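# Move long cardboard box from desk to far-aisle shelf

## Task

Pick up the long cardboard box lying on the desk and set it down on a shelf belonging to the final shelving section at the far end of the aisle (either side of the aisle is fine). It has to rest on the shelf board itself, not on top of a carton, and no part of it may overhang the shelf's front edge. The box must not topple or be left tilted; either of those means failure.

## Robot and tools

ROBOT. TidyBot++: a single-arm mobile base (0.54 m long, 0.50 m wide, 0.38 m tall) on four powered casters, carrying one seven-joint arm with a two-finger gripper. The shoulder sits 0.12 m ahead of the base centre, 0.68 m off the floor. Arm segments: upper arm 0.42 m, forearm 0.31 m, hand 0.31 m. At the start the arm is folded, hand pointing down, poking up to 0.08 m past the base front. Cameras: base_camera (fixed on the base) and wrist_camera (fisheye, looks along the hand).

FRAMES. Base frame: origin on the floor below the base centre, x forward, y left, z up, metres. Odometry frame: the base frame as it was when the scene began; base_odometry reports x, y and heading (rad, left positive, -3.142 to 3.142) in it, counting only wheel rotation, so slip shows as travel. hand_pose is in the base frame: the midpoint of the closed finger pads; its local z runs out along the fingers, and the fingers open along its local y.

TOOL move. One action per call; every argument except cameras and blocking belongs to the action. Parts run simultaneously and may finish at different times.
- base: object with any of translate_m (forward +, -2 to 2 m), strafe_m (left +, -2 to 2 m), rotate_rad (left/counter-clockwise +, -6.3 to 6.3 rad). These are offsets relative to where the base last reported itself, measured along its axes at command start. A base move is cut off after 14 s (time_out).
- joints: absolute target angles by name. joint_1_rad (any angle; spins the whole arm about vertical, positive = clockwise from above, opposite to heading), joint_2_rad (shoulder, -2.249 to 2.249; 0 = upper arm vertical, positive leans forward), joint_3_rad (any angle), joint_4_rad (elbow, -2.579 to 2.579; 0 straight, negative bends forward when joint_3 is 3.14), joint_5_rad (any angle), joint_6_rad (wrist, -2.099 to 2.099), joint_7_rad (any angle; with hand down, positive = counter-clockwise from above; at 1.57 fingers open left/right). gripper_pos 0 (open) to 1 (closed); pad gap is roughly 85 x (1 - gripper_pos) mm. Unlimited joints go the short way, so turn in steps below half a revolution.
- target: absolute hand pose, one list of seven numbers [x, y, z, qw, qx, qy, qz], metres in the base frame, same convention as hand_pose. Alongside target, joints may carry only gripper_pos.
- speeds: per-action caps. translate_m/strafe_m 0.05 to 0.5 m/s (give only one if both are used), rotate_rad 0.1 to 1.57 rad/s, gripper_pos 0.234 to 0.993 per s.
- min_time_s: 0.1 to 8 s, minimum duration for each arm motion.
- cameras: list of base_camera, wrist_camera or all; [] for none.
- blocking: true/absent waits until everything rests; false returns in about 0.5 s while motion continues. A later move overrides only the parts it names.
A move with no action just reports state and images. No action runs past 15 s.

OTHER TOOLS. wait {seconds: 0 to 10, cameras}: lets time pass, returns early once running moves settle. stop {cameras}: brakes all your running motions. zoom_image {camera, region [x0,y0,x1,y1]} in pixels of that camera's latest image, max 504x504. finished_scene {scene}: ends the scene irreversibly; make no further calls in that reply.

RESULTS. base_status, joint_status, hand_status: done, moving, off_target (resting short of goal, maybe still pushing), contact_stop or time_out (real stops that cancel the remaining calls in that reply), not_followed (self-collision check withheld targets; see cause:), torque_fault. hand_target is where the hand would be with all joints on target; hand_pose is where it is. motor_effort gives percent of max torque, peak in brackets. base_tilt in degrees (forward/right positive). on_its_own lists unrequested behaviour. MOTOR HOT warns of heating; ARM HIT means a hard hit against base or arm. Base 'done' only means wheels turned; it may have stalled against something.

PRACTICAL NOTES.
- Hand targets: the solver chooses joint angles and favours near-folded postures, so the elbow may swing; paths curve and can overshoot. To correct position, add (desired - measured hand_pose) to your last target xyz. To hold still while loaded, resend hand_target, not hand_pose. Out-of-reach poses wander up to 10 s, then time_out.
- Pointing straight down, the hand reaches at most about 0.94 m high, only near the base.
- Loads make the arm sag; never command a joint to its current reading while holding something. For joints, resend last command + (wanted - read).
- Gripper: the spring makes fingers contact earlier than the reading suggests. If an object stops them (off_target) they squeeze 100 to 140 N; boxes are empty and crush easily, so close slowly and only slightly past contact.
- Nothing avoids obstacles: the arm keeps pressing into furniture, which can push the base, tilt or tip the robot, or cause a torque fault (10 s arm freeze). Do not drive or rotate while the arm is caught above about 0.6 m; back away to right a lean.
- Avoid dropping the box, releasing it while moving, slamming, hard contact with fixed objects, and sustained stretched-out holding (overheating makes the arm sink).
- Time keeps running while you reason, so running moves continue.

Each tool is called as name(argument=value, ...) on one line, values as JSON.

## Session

move(joints={"joint_2_rad": -0.6, "joint_4_rad": -1.9, "joint_6_rad": -0.4}, cameras=["all"])

Scene clock: 1.90 s.
move: done
base_odometry: x=+0.000 y=+0.000 heading=+0.000
base_tilt: forward=-0.4 right=+0.2
base_status: not commanded
joint_positions: joint_1_rad=+0.043 joint_2_rad=-0.589 joint_3_rad=+3.191 joint_4_rad=-1.930 joint_5_rad=-0.025 joint_6_rad=-0.465 joint_7_rad=+1.612 gripper_pos=+0.002
joint_status: all done
motor_effort: joint_1_rad=+1(1) joint_2_rad=-1(4) joint_3_rad=+0(2) joint_4_rad=+19(20) joint_5_rad=+0(1) joint_6_rad=+9(10) joint_7_rad=+1(1)
hand_pose: x=+0.4930 y=-0.0363 z=+1.0312 quat_wxyz=(+0.017, +0.784, -0.031, +0.619)
hand_target: x=+0.4919 y=-0.0379 z=+1.0732 quat_wxyz=(+0.019, +0.751, -0.031, +0.660)
hand_status: not commanded
pictures: base_camera, wrist_camera
wrist_camera: T_world_to_cam=[[-0.09838, -0.99506, -0.01286, 0.02135], [-0.23729, 0.03601, -0.97077, 1.1751], [0.96644, -0.09245, -0.23967, -0.10069]] pos_world=[0.37826, -0.03038, 1.1169]

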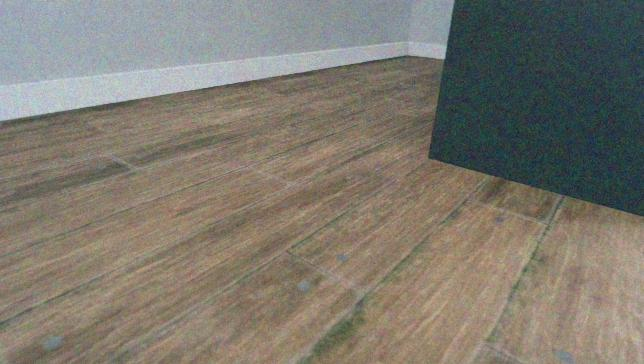

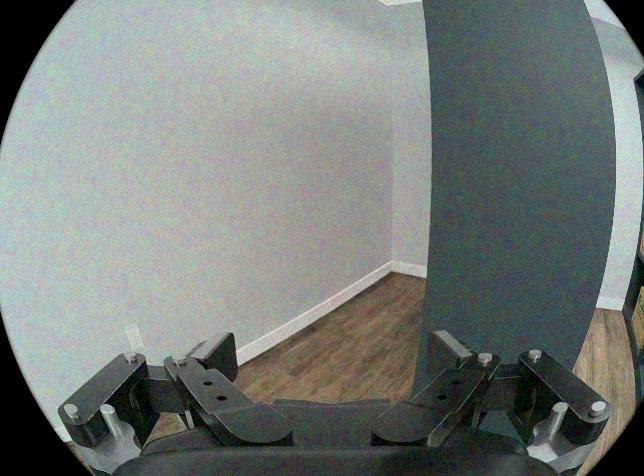

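move(joints={"joint_1_rad": 1.1}, cameras=["wrist_camera"])

move(joints={"joint_1_rad": 2.9}, cameras=["wrist_camera"])

move(joints={"joint_1_rad": 4.2}, cameras=["wrist_camera"])

Scene clock: 4.47 s.
move: done
base_odometry: x=+0.000 y=+0.000 heading=+0.000
base_tilt: forward=-0.4 right=+0.2
base_status: not commanded
joint_positions: joint_1_rad=+1.073 joint_2_rad=-0.589 joint_3_rad=+3.191 joint_4_rad=-1.930 joint_5_rad=-0.025 joint_6_rad=-0.462 joint_7_rad=+1.612 gripper_pos=+0.002
joint_status: all done
motor_effort: joint_1_rad=+0(2) joint_2_rad=-1(1) joint_3_rad=-1(2) joint_4_rad=+19(20) joint_5_rad=-1(1) joint_6_rad=+9(10) joint_7_rad=+1(1)
hand_pose: x=+0.2804 y=-0.3395 z=+1.0319 quat_wxyz=(+0.320, +0.667, -0.413, +0.532)
hand_target: x=+0.2691 y=-0.3434 z=+1.0732 quat_wxyz=(+0.349, +0.633, -0.405, +0.560)
hand_status: not commanded
wrist_camera: T_world_to_cam=[[-0.9038, -0.42776, -0.01286, 0.11719], [-0.09022, 0.21982, -0.97136, 1.158], [0.41833, -0.87676, -0.23727, -0.03809]] pos_world=[0.22633, -0.23782, 1.11731]

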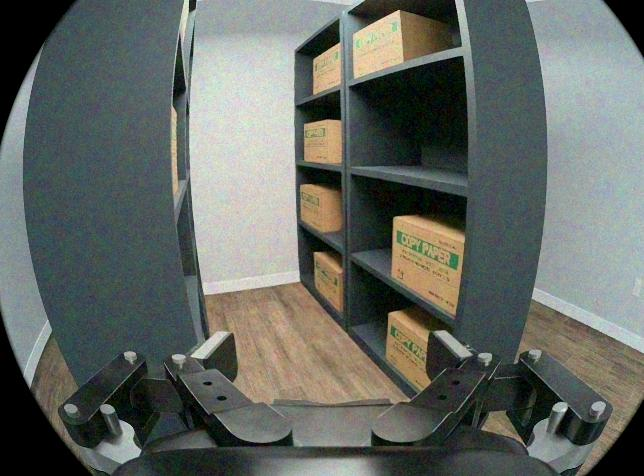

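Scene clock: 7.43 s.
move: done
base_odometry: x=+0.000 y=+0.000 heading=+0.000
base_tilt: forward=-0.3 right=+0.2
base_status: not commanded
joint_positions: joint_1_rad=+2.873 joint_2_rad=-0.589 joint_3_rad=+3.191 joint_4_rad=-1.930 joint_5_rad=-0.025 joint_6_rad=-0.462 joint_7_rad=+1.612 gripper_pos=+0.002
joint_status: all done
motor_effort: joint_1_rad=+0(2) joint_2_rad=-1(1) joint_3_rad=-1(2) joint_4_rad=+19(20) joint_5_rad=+0(1) joint_6_rad=+9(10) joint_7_rad=+1(1)
hand_pose: x=-0.2483 y=-0.0800 z=+1.0320 quat_wxyz=(+0.615, +0.091, -0.779, +0.080)
hand_target: x=-0.2495 y=-0.0682 z=+1.0732 quat_wxyz=(+0.656, +0.076, -0.747, +0.074)
hand_status: not commanded
wrist_camera: T_world_to_cam=[[-0.21126, 0.97735, -0.01287, 0.03481], [0.23418, 0.03783, -0.97146, 1.11952], [-0.94896, -0.20824, -0.23687, 0.12409]] pos_world=[-0.13706, -0.05052, 1.11741]

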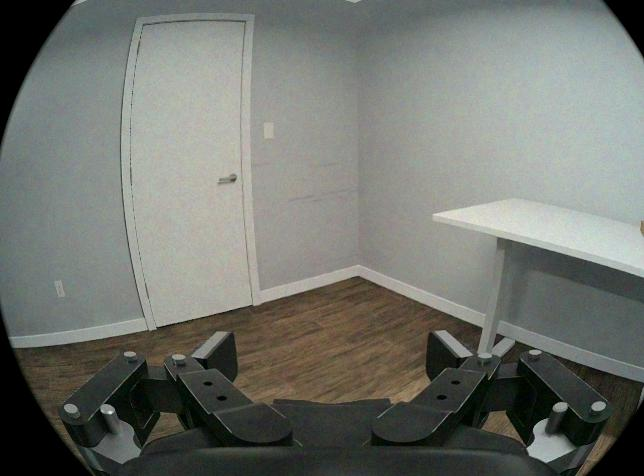

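Scene clock: 10.00 s.
move: done
base_odometry: x=+0.000 y=+0.000 heading=+0.000
base_tilt: forward=-0.4 right=+0.2
base_status: not commanded
joint_positions: joint_1_rad=+4.173 joint_2_rad=-0.589 joint_3_rad=+3.191 joint_4_rad=-1.930 joint_5_rad=-0.025 joint_6_rad=-0.462 joint_7_rad=+1.612 gripper_pos=+0.002
joint_status: all done
motor_effort: joint_1_rad=+1(2) joint_2_rad=+0(1) joint_3_rad=-1(2) joint_4_rad=+19(19) joint_5_rad=+0(1) joint_6_rad=+9(10) joint_7_rad=+1(1)
hand_pose: x=-0.0563 y=+0.3325 z=+1.0320 quat_wxyz=(+0.538, -0.399, -0.675, -0.309)
hand_target: x=-0.0453 y=+0.3369 z=+1.0732 quat_wxyz=(+0.567, -0.392, -0.641, -0.338)
hand_status: not commanded
wrist_camera: T_world_to_cam=[[0.88522, 0.465, -0.01288, -0.09566], [0.09909, -0.21554, -0.97145, 1.13559], [-0.4545, 0.85867, -0.23688, 0.06531]] pos_world=[0.00183, 0.23317, 1.11741]

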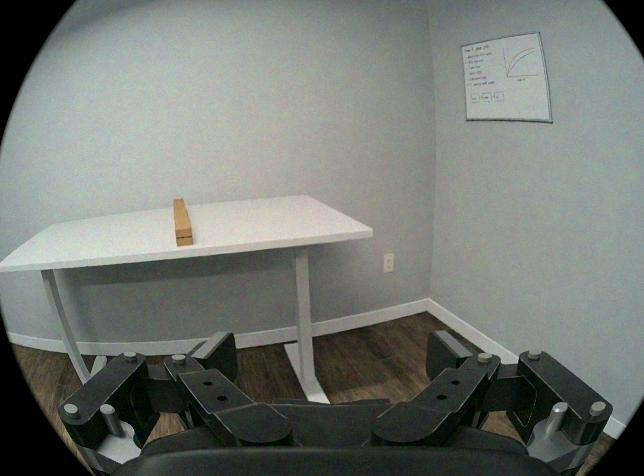

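move(base={"translate_m": -0.148, "strafe_m": 0.318, "rotate_rad": 2.5}, joints={"joint_1_rad": 6.30, "joint_2_rad": -0.3, "joint_3_rad": 3.12, "joint_4_rad": -1.3, "joint_5_rad": 0.03, "joint_6_rad": -1.2, "joint_7_rad": 1.54}, cameras=["all"])

Scene clock: 14.03 s.
move: done
base_odometry: x=-0.148 y=+0.318 heading=+2.500
base_tilt: forward=-0.4 right=+0.2
base_status: done
joint_positions: joint_1_rad=+6.273 joint_2_rad=-0.321 joint_3_rad=+3.138 joint_4_rad=-1.333 joint_5_rad=-0.023 joint_6_rad=-1.158 joint_7_rad=+1.589 gripper_pos=+0.002
joint_status: all done
motor_effort: joint_1_rad=+0(2) joint_2_rad=-5(7) joint_3_rad=+0(4) joint_4_rad=+17(20) joint_5_rad=-1(2) joint_6_rad=+8(11) joint_7_rad=+1(2)
hand_pose: x=+0.5096 y=+0.0137 z=+1.0723 quat_wxyz=(+0.010, -0.884, -0.015, -0.467)
hand_target: x=+0.5106 y=-0.0034 z=+1.0705 quat_wxyz=(-0.010, -0.891, +0.012, -0.454)
hand_status: not commanded
pictures: base_camera, wrist_camera
wrist_camera: T_world_to_cam=[[0.00814, -0.99994, 0.00691, -0.00209], [-0.5692, -0.01032, -0.82214, 1.2275], [0.82216, 0.00276, -0.56925, 0.32333]] pos_world=[0.43287, 0.00969, 1.19324]

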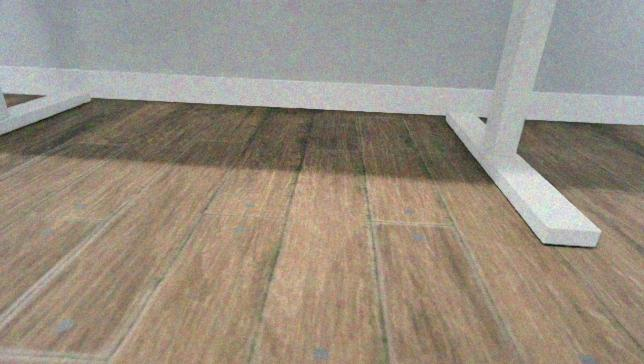

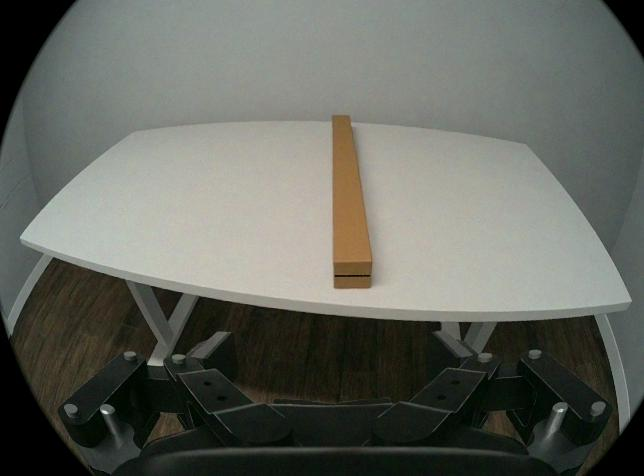

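move(base={"translate_m": 0.414, "strafe_m": -0.0215}, speeds={"translate_m": 0.3}, joints={"joint_2_rad": 0.36, "joint_4_rad": -0.63, "joint_6_rad": -1.76}, cameras=["wrist_camera"])

Scene clock: 16.77 s.
move: done
base_odometry: x=-0.467 y=+0.583 heading=+2.500
base_tilt: forward=-0.3 right=+0.2
base_status: done
joint_positions: joint_1_rad=+6.273 joint_2_rad=+0.344 joint_3_rad=+3.138 joint_4_rad=-0.661 joint_5_rad=-0.022 joint_6_rad=-1.717 joint_7_rad=+1.589 gripper_pos=+0.002
joint_status: all done
motor_effort: joint_1_rad=+1(1) joint_2_rad=-24(28) joint_3_rad=-2(2) joint_4_rad=+14(18) joint_5_rad=+0(1) joint_6_rad=+4(9) joint_7_rad=+1(1)
hand_pose: x=+0.6527 y=+0.0152 z=+0.9625 quat_wxyz=(+0.011, -0.978, -0.019, -0.209)
hand_target: x=+0.6486 y=-0.0081 z=+0.9605 quat_wxyz=(-0.007, -0.981, +0.020, -0.195)
hand_status: not commanded
wrist_camera: T_world_to_cam=[[0.02349, -0.99967, 0.0102, -0.01418], [-0.9154, -0.02561, -0.40174, 1.04033], [0.40187, 0.0001, -0.9157, 0.75107]] pos_world=[0.65082, 0.0124, 1.10584]

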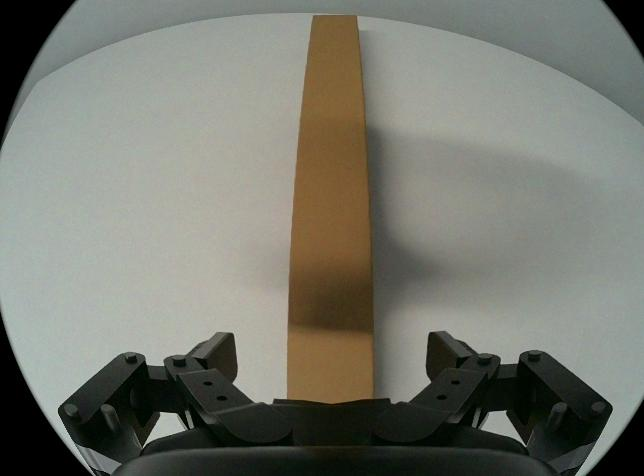

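move(joints={"joint_2_rad": 0.497, "joint_4_rad": -0.612, "joint_6_rad": -1.82}, min_time_s=1.5, cameras=["wrist_camera"])

Scene clock: 19.00 s.
move: done
base_odometry: x=-0.467 y=+0.583 heading=+2.500
base_tilt: forward=-0.3 right=+0.2
base_status: not commanded
joint_positions: joint_1_rad=+6.273 joint_2_rad=+0.460 joint_3_rad=+3.138 joint_4_rad=-0.643 joint_5_rad=-0.022 joint_6_rad=-1.777 joint_7_rad=+1.589 gripper_pos=+0.002
joint_status: all done
motor_effort: joint_1_rad=+1(1) joint_2_rad=-27(29) joint_3_rad=-1(2) joint_4_rad=+14(16) joint_5_rad=+0(1) joint_6_rad=+2(5) joint_7_rad=+1(1)
hand_pose: x=+0.6666 y=+0.0152 z=+0.8998 quat_wxyz=(+0.011, -0.991, -0.019, -0.130)
hand_target: x=+0.6664 y=-0.0086 z=+0.8876 quat_wxyz=(-0.007, -0.994, +0.020, -0.106)
hand_status: not commanded
wrist_camera: T_world_to_cam=[[0.02626, -0.99962, 0.00869, -0.01442], [-0.96745, -0.0276, -0.25156, 0.92737], [0.2517, -0.0018, -0.9678, 0.83508]] pos_world=[0.68737, 0.01269, 1.0416]

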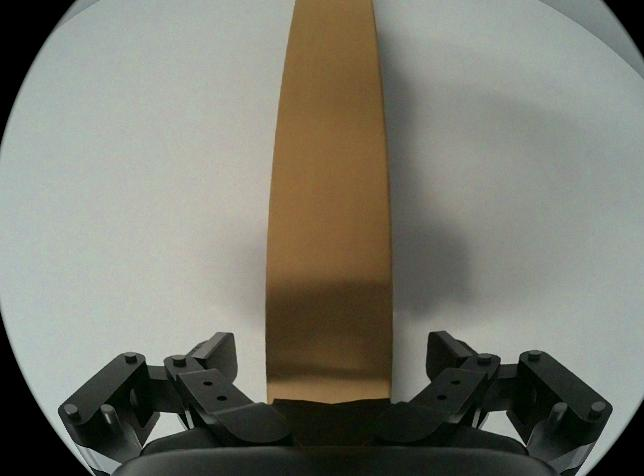

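move(joints={"gripper_pos": 0.44}, speeds={"gripper_pos": 0.234})

move(joints={"gripper_pos": 0.45}, speeds={"gripper_pos": 0.234})

Scene clock: 21.50 s.
move: done
base_odometry: x=-0.467 y=+0.583 heading=+2.500
base_tilt: forward=-0.3 right=+0.1
base_status: not commanded
joint_positions: joint_1_rad=+6.273 joint_2_rad=+0.460 joint_3_rad=+3.138 joint_4_rad=-0.643 joint_5_rad=-0.022 joint_6_rad=-1.778 joint_7_rad=+1.589 gripper_pos=+0.439
joint_status: all done
motor_effort: joint_1_rad=+0(1) joint_2_rad=-27(28) joint_3_rad=-1(2) joint_4_rad=+15(15) joint_5_rad=+0(1) joint_6_rad=+3(3) joint_7_rad=+1(1)
hand_pose: x=+0.6664 y=+0.0152 z=+0.8998 quat_wxyz=(+0.011, -0.991, -0.019, -0.130)
hand_target: x=+0.6664 y=-0.0086 z=+0.8876 quat_wxyz=(-0.007, -0.994, +0.020, -0.106)
hand_status: not commanded
pictures: none

Scene clock: 22.10 s.
move: done
base_odometry: x=-0.467 y=+0.583 heading=+2.500
base_tilt: forward=-0.3 right=+0.2
base_status: not commanded
joint_positions: joint_1_rad=+6.273 joint_2_rad=+0.460 joint_3_rad=+3.138 joint_4_rad=-0.643 joint_5_rad=-0.022 joint_6_rad=-1.778 joint_7_rad=+1.589 gripper_pos=+0.449
joint_status: all done
motor_effort: joint_1_rad=+0(1) joint_2_rad=-27(28) joint_3_rad=-1(2) joint_4_rad=+14(15) joint_5_rad=+0(1) joint_6_rad=+3(3) joint_7_rad=+1(1)
hand_pose: x=+0.6663 y=+0.0152 z=+0.8999 quat_wxyz=(+0.011, -0.991, -0.019, -0.130)
hand_target: x=+0.6664 y=-0.0086 z=+0.8876 quat_wxyz=(-0.007, -0.994, +0.020, -0.106)
hand_status: not commanded
pictures: none

move(joints={"gripper_pos": 0.456}, speeds={"gripper_pos": 0.234})

move(joints={"joint_2_rad": 0.28, "joint_4_rad": -0.675, "joint_6_rad": -1.98}, min_time_s=3, cameras=["wrist_camera"])

Scene clock: 22.93 s.
move: done
base_odometry: x=-0.467 y=+0.583 heading=+2.500
base_tilt: forward=-0.3 right=+0.2
base_status: not commanded
joint_positions: joint_1_rad=+6.273 joint_2_rad=+0.460 joint_3_rad=+3.138 joint_4_rad=-0.643 joint_5_rad=-0.022 joint_6_rad=-1.778 joint_7_rad=+1.589 gripper_pos=+0.453
joint_status: all done
motor_effort: joint_1_rad=+0(1) joint_2_rad=-27(27) joint_3_rad=-1(2) joint_4_rad=+15(15) joint_5_rad=-1(1) joint_6_rad=+3(3) joint_7_rad=+1(1)
hand_pose: x=+0.6663 y=+0.0152 z=+0.8999 quat_wxyz=(+0.011, -0.991, -0.019, -0.130)
hand_target: x=+0.6664 y=-0.0086 z=+0.8876 quat_wxyz=(-0.007, -0.994, +0.020, -0.106)
hand_status: not commanded
pictures: none

Scene clock: 26.27 s.
move: done
base_odometry: x=-0.467 y=+0.583 heading=+2.500
base_tilt: forward=-0.3 right=+0.2
base_status: not commanded
joint_positions: joint_1_rad=+6.273 joint_2_rad=+0.298 joint_3_rad=+3.138 joint_4_rad=-0.649 joint_5_rad=-0.022 joint_6_rad=-1.939 joint_7_rad=+1.589 gripper_pos=+0.453
joint_status: all done
motor_effort: joint_1_rad=+0(1) joint_2_rad=-22(29) joint_3_rad=-1(2) joint_4_rad=+14(15) joint_5_rad=+0(1) joint_6_rad=+2(4) joint_7_rad=+1(1)
hand_pose: x=+0.5761 y=+0.0138 z=+0.9666 quat_wxyz=(+0.010, -0.992, -0.021, -0.128)
hand_target: x=+0.5555 y=-0.0072 z=+0.9632 quat_wxyz=(-0.008, -0.994, +0.021, -0.103)
hand_status: not commanded
wrist_camera: T_world_to_cam=[[0.02939, -0.99951, 0.01101, -0.01798], [-0.96862, -0.0312, -0.24658, 0.85256], [0.2468, -0.00342, -0.96906, 0.92654]] pos_world=[0.59766, 0.01179, 1.10829]

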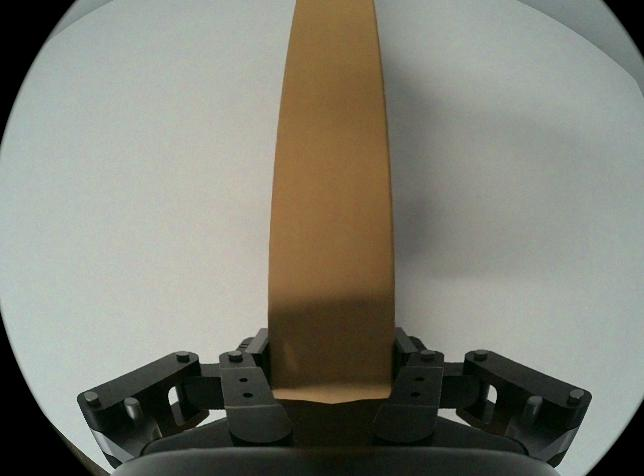

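move(base={"translate_m": -0.68}, speeds={"translate_m": 0.4}, cameras=["wrist_camera"])

move(base={"translate_m": 0.171, "strafe_m": 0.73, "rotate_rad": 3.06}, speeds={"rotate_rad": 1.0, "strafe_m": 0.35}, joints={"joint_2_rad": 0.255, "joint_4_rad": -1.874, "joint_6_rad": -0.71}, min_time_s=3.5, cameras=["all"])

Scene clock: 30.20 s.
move: done
base_odometry: x=+0.078 y=+0.176 heading=+2.500
base_tilt: forward=-0.3 right=+0.2
base_status: done
joint_positions: joint_1_rad=+6.276 joint_2_rad=+0.279 joint_3_rad=+3.137 joint_4_rad=-0.652 joint_5_rad=-0.020 joint_6_rad=-1.946 joint_7_rad=+1.588 gripper_pos=+0.453
joint_status: not commanded
motor_effort: joint_1_rad=+0(2) joint_2_rad=-21(27) joint_3_rad=-1(2) joint_4_rad=+14(15) joint_5_rad=+0(1) joint_6_rad=+3(4) joint_7_rad=+1(1)
hand_pose: x=+0.5683 y=+0.0118 z=+0.9735 quat_wxyz=(+0.009, -0.991, -0.019, -0.132)
hand_target: x=+0.5555 y=-0.0072 z=+0.9632 quat_wxyz=(-0.008, -0.994, +0.021, -0.103)
hand_status: not commanded
wrist_camera: T_world_to_cam=[[0.02541, -0.99959, 0.01301, -0.0195], [-0.96664, -0.02789, -0.25463, 0.85331], [0.25489, -0.00611, -0.96695, 0.92846]] pos_world=[0.58868, 0.00998, 1.11531]

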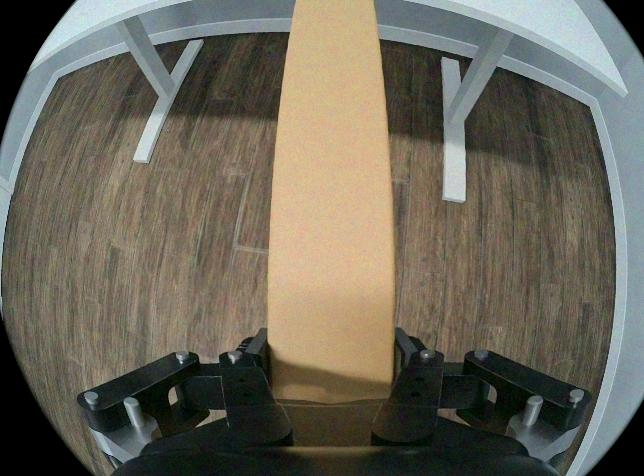

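Scene clock: 34.33 s.
move: done
base_odometry: x=-0.496 y=-0.306 heading=-0.724
base_tilt: forward=-0.3 right=+0.2
base_status: done
joint_positions: joint_1_rad=+6.298 joint_2_rad=+0.276 joint_3_rad=+3.128 joint_4_rad=-1.850 joint_5_rad=-0.009 joint_6_rad=-0.762 joint_7_rad=+1.588 gripper_pos=+0.453
joint_status: all done
motor_effort: joint_1_rad=+1(4) joint_2_rad=-22(27) joint_3_rad=-1(4) joint_4_rad=+14(18) joint_5_rad=-1(2) joint_6_rad=+3(4) joint_7_rad=+1(1)
hand_pose: x=+0.5786 y=+0.0028 z=+0.6196 quat_wxyz=(+0.004, -0.992, -0.005, -0.126)
hand_target: x=+0.5844 y=-0.0025 z=+0.6254 quat_wxyz=(-0.006, -0.989, +0.004, -0.151)
hand_status: not commanded
pictures: base_camera, wrist_camera
wrist_camera: T_world_to_cam=[[-0.0044, -0.99982, 0.01849, -0.01032], [-0.9698, -0.00024, -0.24391, 0.76806], [0.24387, -0.01901, -0.96962, 0.59164]] pos_world=[0.60053, 0.00111, 0.76119]

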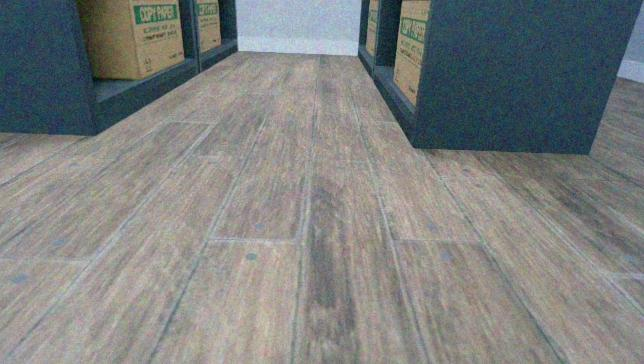

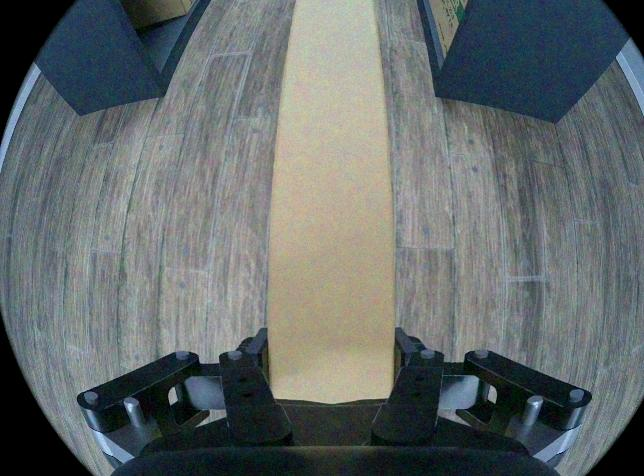

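move(base={"translate_m": 1.157, "strafe_m": 0.116, "rotate_rad": -0.05}, speeds={"translate_m": 0.4}, cameras=["all"])

Scene clock: 39.13 s.
move: done
base_odometry: x=+0.448 y=-0.986 heading=-0.773
base_tilt: forward=-0.3 right=+0.2
base_status: done
joint_positions: joint_1_rad=+6.303 joint_2_rad=+0.266 joint_3_rad=+3.127 joint_4_rad=-1.855 joint_5_rad=-0.009 joint_6_rad=-0.753 joint_7_rad=+1.588 gripper_pos=+0.453
joint_status: not commanded
motor_effort: joint_1_rad=+0(4) joint_2_rad=-21(24) joint_3_rad=-1(4) joint_4_rad=+14(16) joint_5_rad=-1(2) joint_6_rad=+3(4) joint_7_rad=+1(1)
hand_pose: x=+0.5798 y=+0.0008 z=+0.6232 quat_wxyz=(+0.004, -0.991, -0.003, -0.133)
hand_target: x=+0.5844 y=-0.0025 z=+0.6254 quat_wxyz=(-0.006, -0.989, +0.004, -0.151)
hand_status: not commanded
pictures: base_camera, wrist_camera
wrist_camera: T_world_to_cam=[[-0.00843, -0.99979, 0.01896, -0.01036], [-0.96627, 0.00327, -0.25749, 0.77646], [0.25737, -0.02049, -0.9661, 0.58482]] pos_world=[0.59967, -0.0009, 0.76512]

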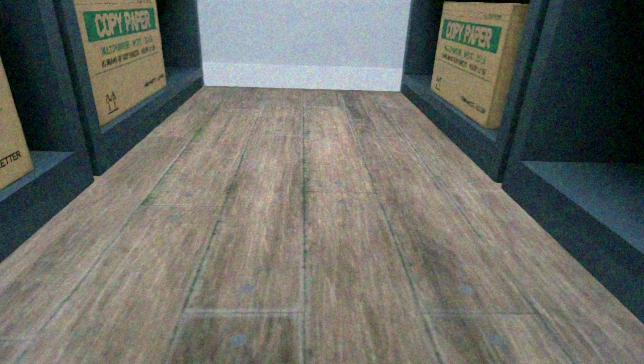

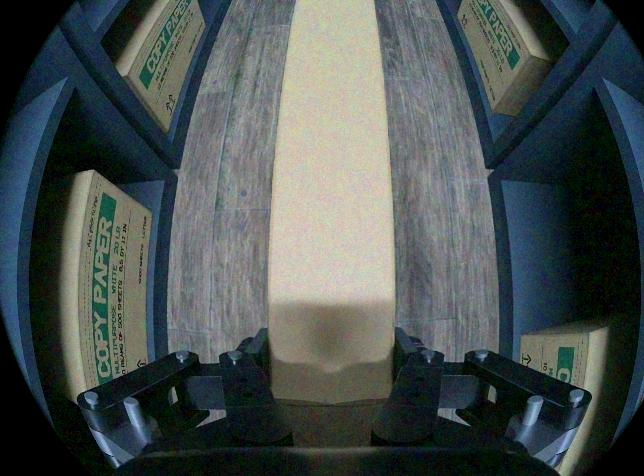

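move(base={"translate_m": 0.725, "strafe_m": 0.05, "rotate_rad": -0.01}, speeds={"translate_m": 0.35}, cameras=["all"])

Scene clock: 42.43 s.
move: done
base_odometry: x=+1.002 y=-1.456 heading=-0.784
base_tilt: forward=-0.3 right=+0.3
base_status: done
joint_positions: joint_1_rad=+6.303 joint_2_rad=+0.262 joint_3_rad=+3.127 joint_4_rad=-1.857 joint_5_rad=-0.009 joint_6_rad=-0.751 joint_7_rad=+1.588 gripper_pos=+0.453
joint_status: not commanded
motor_effort: joint_1_rad=+0(3) joint_2_rad=-21(24) joint_3_rad=-1(3) joint_4_rad=+14(16) joint_5_rad=+0(1) joint_6_rad=+3(4) joint_7_rad=+1(1)
hand_pose: x=+0.5797 y=+0.0009 z=+0.6246 quat_wxyz=(+0.004, -0.991, -0.003, -0.136)
hand_target: x=+0.5844 y=-0.0025 z=+0.6254 quat_wxyz=(-0.006, -0.989, +0.004, -0.151)
hand_status: not commanded
pictures: base_camera, wrist_camera
wrist_camera: T_world_to_cam=[[-0.00826, -0.99978, 0.0191, -0.0105], [-0.96509, 0.00297, -0.26189, 0.77885], [0.26178, -0.02059, -0.96491, 0.58291]] pos_world=[0.59899, -0.0008, 0.76663]

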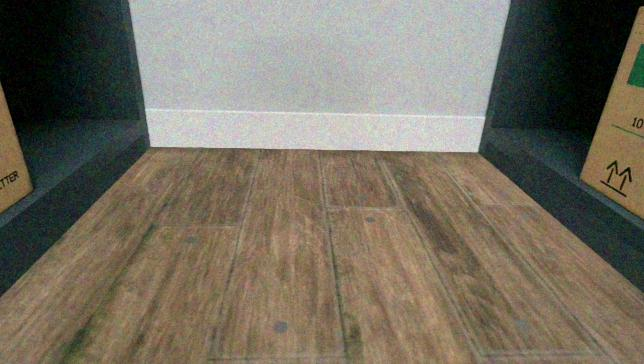

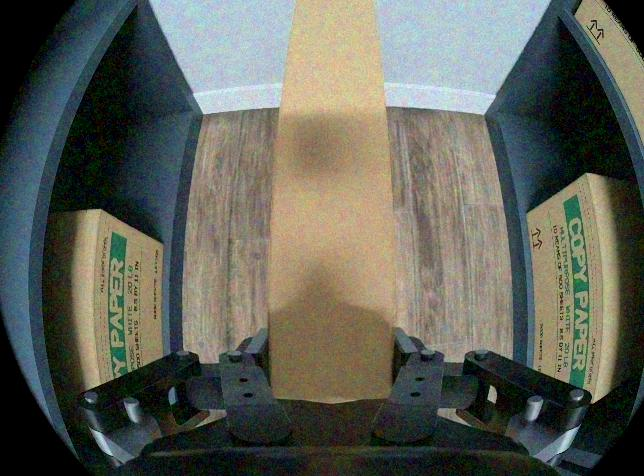

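zoom_image(camera="wrist_camera", region=[0, 0, 200, 440])

Scaled by 1.145.

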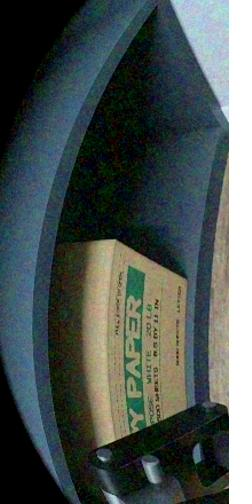

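move(joints={"joint_1_rad": 5.892, "joint_2_rad": 0.69, "joint_3_rad": 3.165, "joint_4_rad": -1.295, "joint_5_rad": 0.065, "joint_6_rad": -0.94, "joint_7_rad": 1.15}, min_time_s=3.5, cameras=["wrist_camera"])

Scene clock: 46.97 s.
move: done
base_odometry: x=+1.002 y=-1.456 heading=-0.784
base_tilt: forward=-0.3 right=+0.1
base_status: not commanded
joint_positions: joint_1_rad=+5.914 joint_2_rad=+0.649 joint_3_rad=+3.144 joint_4_rad=-1.327 joint_5_rad=+0.009 joint_6_rad=-0.898 joint_7_rad=+1.199 gripper_pos=+0.453
joint_status: all done
motor_effort: joint_1_rad=+0(2) joint_2_rad=-33(34) joint_3_rad=-1(3) joint_4_rad=+15(16) joint_5_rad=+0(2) joint_6_rad=+3(5) joint_7_rad=+1(2)
hand_pose: x=+0.7030 y=+0.2235 z=+0.5928 quat_wxyz=(+0.044, -0.991, +0.000, -0.126)
hand_target: x=+0.7051 y=+0.2117 z=+0.5764 quat_wxyz=(+0.009, -0.993, +0.007, -0.113)
hand_status: not commanded
wrist_camera: T_world_to_cam=[[-0.00355, -0.99812, -0.06115, 0.2576], [-0.97015, 0.01827, -0.2418, 0.87706], [0.24246, 0.05847, -0.9684, 0.52243]] pos_world=[0.72513, 0.21055, 0.73375]

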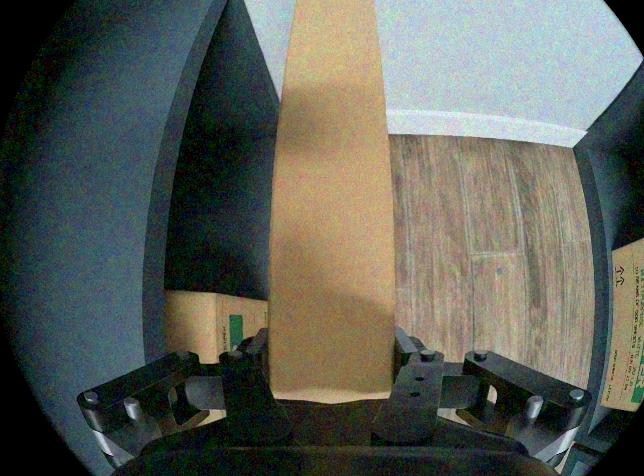

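move(joints={"joint_1_rad": 5.509, "joint_2_rad": 1.09, "joint_3_rad": 3.165, "joint_4_rad": -0.535, "joint_5_rad": 0.125, "joint_6_rad": -1.29, "joint_7_rad": 0.745}, min_time_s=4, cameras=["wrist_camera"])

Scene clock: 51.67 s.
move: done
base_odometry: x=+1.002 y=-1.456 heading=-0.784
base_tilt: forward=-0.3 right=+0.2
base_status: not commanded
joint_positions: joint_1_rad=+5.530 joint_2_rad=+1.038 joint_3_rad=+3.146 joint_4_rad=-0.569 joint_5_rad=+0.067 joint_6_rad=-1.248 joint_7_rad=+0.794 gripper_pos=+0.453
joint_status: all done
motor_effort: joint_1_rad=+0(2) joint_2_rad=-43(44) joint_3_rad=-2(3) joint_4_rad=+17(18) joint_5_rad=+1(2) joint_6_rad=+3(4) joint_7_rad=+1(2)
hand_pose: x=+0.6909 y=+0.5080 z=+0.5862 quat_wxyz=(+0.073, -0.989, +0.007, -0.127)
hand_target: x=+0.6927 y=+0.4956 z=+0.5589 quat_wxyz=(+0.030, -0.991, +0.019, -0.130)
hand_status: not commanded
wrist_camera: T_world_to_cam=[[-0.00885, -0.99257, -0.12135, 0.57724], [-0.96926, 0.03835, -0.24302, 0.84837], [0.24586, 0.11547, -0.9624, 0.46761]] pos_world=[0.71244, 0.48642, 0.72624]

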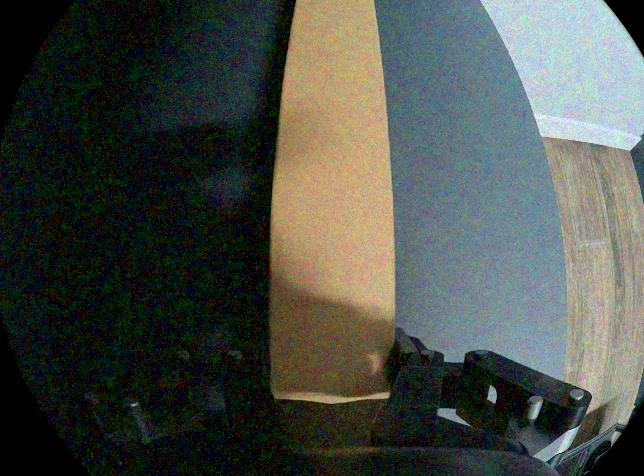

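move(joints={"joint_2_rad": 1.107, "joint_5_rad": 0.17}, min_time_s=1.5)

move(joints={"joint_2_rad": 1.119}, min_time_s=1, cameras=["wrist_camera"])

Scene clock: 53.73 s.
move: done
base_odometry: x=+1.002 y=-1.456 heading=-0.784
base_tilt: forward=-0.3 right=+0.2
base_status: not commanded
joint_positions: joint_1_rad=+5.530 joint_2_rad=+1.050 joint_3_rad=+3.146 joint_4_rad=-0.568 joint_5_rad=+0.107 joint_6_rad=-1.250 joint_7_rad=+0.792 gripper_pos=+0.453
joint_status: all done
motor_effort: joint_1_rad=+1(1) joint_2_rad=-42(44) joint_3_rad=-1(2) joint_4_rad=+16(17) joint_5_rad=+1(2) joint_6_rad=+3(4) joint_7_rad=+1(2)
hand_pose: x=+0.6976 y=+0.4984 z=+0.5781 quat_wxyz=(+0.055, -0.989, +0.003, -0.136)
hand_target: x=+0.7004 y=+0.4846 z=+0.5483 quat_wxyz=(+0.008, -0.990, +0.015, -0.140)
hand_status: not commanded
pictures: none

Scene clock: 55.00 s.
move: done
base_odometry: x=+1.002 y=-1.456 heading=-0.784
base_tilt: forward=-0.3 right=+0.1
base_status: not commanded
joint_positions: joint_1_rad=+5.530 joint_2_rad=+1.052 joint_3_rad=+3.146 joint_4_rad=-0.565 joint_5_rad=+0.107 joint_6_rad=-1.252 joint_7_rad=+0.792 gripper_pos=+0.453
joint_status: all done
motor_effort: joint_1_rad=+0(2) joint_2_rad=-41(43) joint_3_rad=-1(1) joint_4_rad=+16(16) joint_5_rad=+1(2) joint_6_rad=+3(4) joint_7_rad=+1(1)
hand_pose: x=+0.6979 y=+0.4984 z=+0.5779 quat_wxyz=(+0.055, -0.989, +0.004, -0.136)
hand_target: x=+0.6992 y=+0.4835 z=+0.5393 quat_wxyz=(+0.004, -0.991, +0.014, -0.136)
hand_status: not commanded
wrist_camera: T_world_to_cam=[[-0.00725, -0.9965, -0.08331, 0.54562], [-0.96505, 0.0288, -0.26049, 0.86542], [0.26198, 0.07851, -0.96188, 0.46585]] pos_world=[0.71709, 0.48221, 0.71898]

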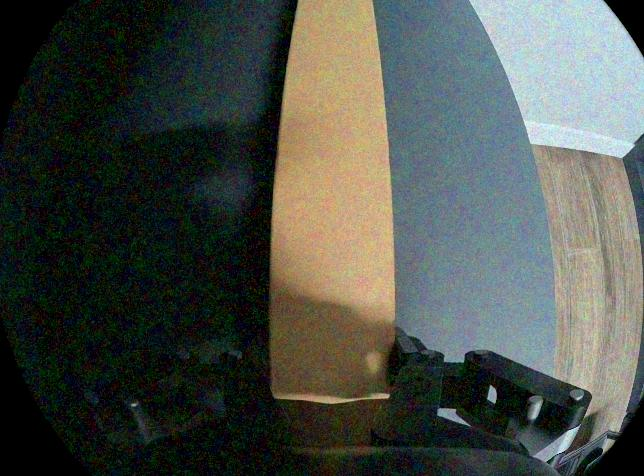

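move(joints={"joint_2_rad": 1.131}, min_time_s=1)

move(joints={"joint_2_rad": 1.112}, min_time_s=0.8)

move(joints={"gripper_pos": 0.35}, speeds={"gripper_pos": 0.234})

move(joints={"gripper_pos": 0.0}, speeds={"gripper_pos": 0.4}, cameras=["wrist_camera"])

Scene clock: 56.73 s.
move: done
base_odometry: x=+1.002 y=-1.456 heading=-0.784
base_tilt: forward=-0.3 right=+0.2
base_status: not commanded
joint_positions: joint_1_rad=+5.530 joint_2_rad=+1.054 joint_3_rad=+3.146 joint_4_rad=-0.560 joint_5_rad=+0.108 joint_6_rad=-1.255 joint_7_rad=+0.792 gripper_pos=+0.453
joint_status: all done
motor_effort: joint_1_rad=+2(2) joint_2_rad=-39(41) joint_3_rad=+0(1) joint_4_rad=+15(16) joint_5_rad=+1(2) joint_6_rad=+4(4) joint_7_rad=+1(1)
hand_pose: x=+0.6984 y=+0.4985 z=+0.5776 quat_wxyz=(+0.054, -0.989, +0.004, -0.136)
hand_target: x=+0.6980 y=+0.4822 z=+0.5302 quat_wxyz=(+0.000, -0.991, +0.014, -0.132)
hand_status: not commanded
pictures: none

Scene clock: 57.83 s.
move: done
base_odometry: x=+1.002 y=-1.456 heading=-0.784
base_tilt: forward=-0.3 right=+0.1
base_status: not commanded
joint_positions: joint_1_rad=+5.530 joint_2_rad=+1.054 joint_3_rad=+3.146 joint_4_rad=-0.560 joint_5_rad=+0.108 joint_6_rad=-1.255 joint_7_rad=+0.792 gripper_pos=+0.453
joint_status: all done
motor_effort: joint_1_rad=+1(2) joint_2_rad=-39(40) joint_3_rad=+0(2) joint_4_rad=+15(15) joint_5_rad=+2(2) joint_6_rad=+4(4) joint_7_rad=+1(1)
hand_pose: x=+0.6984 y=+0.4985 z=+0.5776 quat_wxyz=(+0.054, -0.989, +0.004, -0.136)
hand_target: x=+0.6999 y=+0.4841 z=+0.5446 quat_wxyz=(+0.007, -0.990, +0.015, -0.138)
hand_status: not commanded
pictures: none

Scene clock: 58.83 s.
move: done
base_odometry: x=+1.002 y=-1.456 heading=-0.784
base_tilt: forward=-0.3 right=+0.1
base_status: not commanded
joint_positions: joint_1_rad=+5.530 joint_2_rad=+1.062 joint_3_rad=+3.146 joint_4_rad=-0.560 joint_5_rad=+0.111 joint_6_rad=-1.255 joint_7_rad=+0.792 gripper_pos=+0.353
joint_status: all done
motor_effort: joint_1_rad=+0(2) joint_2_rad=-42(43) joint_3_rad=-2(2) joint_4_rad=+16(17) joint_5_rad=+1(2) joint_6_rad=+2(3) joint_7_rad=+1(1)
hand_pose: x=+0.6984 y=+0.4973 z=+0.5721 quat_wxyz=(+0.050, -0.990, +0.003, -0.134)
hand_target: x=+0.6999 y=+0.4841 z=+0.5446 quat_wxyz=(+0.007, -0.990, +0.015, -0.138)
hand_status: not commanded
pictures: none

Scene clock: 60.30 s.
move: done
base_odometry: x=+1.002 y=-1.456 heading=-0.784
base_tilt: forward=-0.3 right=+0.1
base_status: not commanded
joint_positions: joint_1_rad=+5.530 joint_2_rad=+1.062 joint_3_rad=+3.146 joint_4_rad=-0.560 joint_5_rad=+0.111 joint_6_rad=-1.255 joint_7_rad=+0.792 gripper_pos=+0.001
joint_status: all done
motor_effort: joint_1_rad=+1(2) joint_2_rad=-42(42) joint_3_rad=+0(1) joint_4_rad=+16(16) joint_5_rad=+1(2) joint_6_rad=+3(3) joint_7_rad=+1(1)
hand_pose: x=+0.6984 y=+0.4973 z=+0.5721 quat_wxyz=(+0.050, -0.990, +0.003, -0.134)
hand_target: x=+0.6999 y=+0.4841 z=+0.5446 quat_wxyz=(+0.007, -0.990, +0.015, -0.138)
hand_status: not commanded
wrist_camera: T_world_to_cam=[[-0.00744, -0.99715, -0.07509, 0.53981], [-0.9658, 0.02663, -0.25791, 0.86464], [0.25917, 0.0706, -0.96325, 0.46691]] pos_world=[0.71808, 0.48228, 0.71328]

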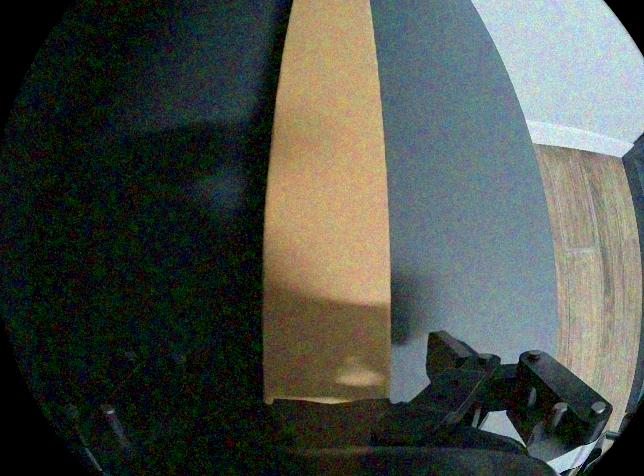

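move(joints={"joint_2_rad": 0.965}, min_time_s=2, cameras=["wrist_camera"])

Scene clock: 62.70 s.
move: done
base_odometry: x=+1.002 y=-1.456 heading=-0.784
base_tilt: forward=-0.3 right=+0.1
base_status: not commanded
joint_positions: joint_1_rad=+5.530 joint_2_rad=+0.983 joint_3_rad=+3.146 joint_4_rad=-0.560 joint_5_rad=+0.111 joint_6_rad=-1.255 joint_7_rad=+0.792 gripper_pos=+0.001
joint_status: all done
motor_effort: joint_1_rad=+0(1) joint_2_rad=-43(44) joint_3_rad=+0(2) joint_4_rad=+17(18) joint_5_rad=+1(2) joint_6_rad=+3(4) joint_7_rad=+1(1)
hand_pose: x=+0.7030 y=+0.5016 z=+0.6323 quat_wxyz=(+0.077, -0.984, +0.005, -0.162)
hand_target: x=+0.7085 y=+0.4925 z=+0.6564 quat_wxyz=(+0.058, -0.980, +0.021, -0.189)
hand_status: not commanded
wrist_camera: T_world_to_cam=[[-0.00164, -0.99168, -0.12869, 0.57566], [-0.94947, 0.04193, -0.31105, 0.89892], [0.31385, 0.12168, -0.94164, 0.4457]] pos_world=[0.71455, 0.47894, 0.77338]

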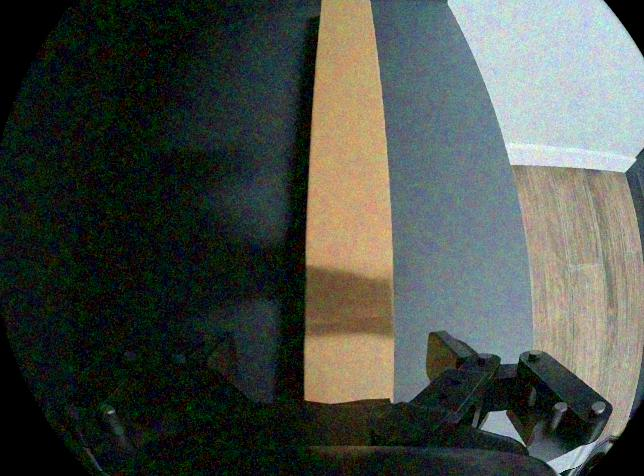

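move(joints={"joint_1_rad": 5.98, "joint_2_rad": 0.95}, min_time_s=2, cameras=["wrist_camera"])

Scene clock: 65.20 s.
move: done
base_odometry: x=+1.002 y=-1.456 heading=-0.784
base_tilt: forward=-0.3 right=+0.2
base_status: not commanded
joint_positions: joint_1_rad=+5.969 joint_2_rad=+0.972 joint_3_rad=+3.150 joint_4_rad=-0.560 joint_5_rad=+0.118 joint_6_rad=-1.255 joint_7_rad=+0.792 gripper_pos=+0.001
joint_status: all done
motor_effort: joint_1_rad=+0(4) joint_2_rad=-41(45) joint_3_rad=-1(2) joint_4_rad=+17(18) joint_5_rad=+0(2) joint_6_rad=+3(4) joint_7_rad=+1(1)
hand_pose: x=+0.8624 y=+0.2022 z=+0.6411 quat_wxyz=(+0.038, -0.958, +0.220, -0.182)
hand_target: x=+0.8681 y=+0.1715 z=+0.6679 quat_wxyz=(+0.016, -0.947, +0.250, -0.204)
hand_status: not commanded
wrist_camera: T_world_to_cam=[[-0.42357, -0.89664, -0.12896, 0.62511], [-0.83622, 0.44177, -0.32494, 0.89593], [0.34832, -0.0298, -0.9369, 0.43823]] pos_world=[0.86133, 0.17776, 0.78231]

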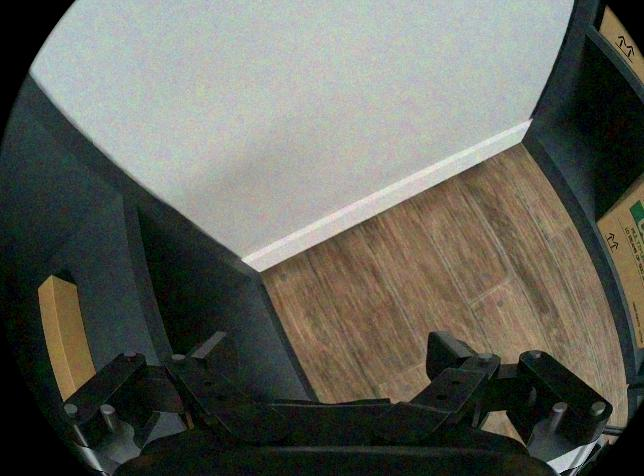

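finished_scene(scene=2)

The scene is finished: the task was done.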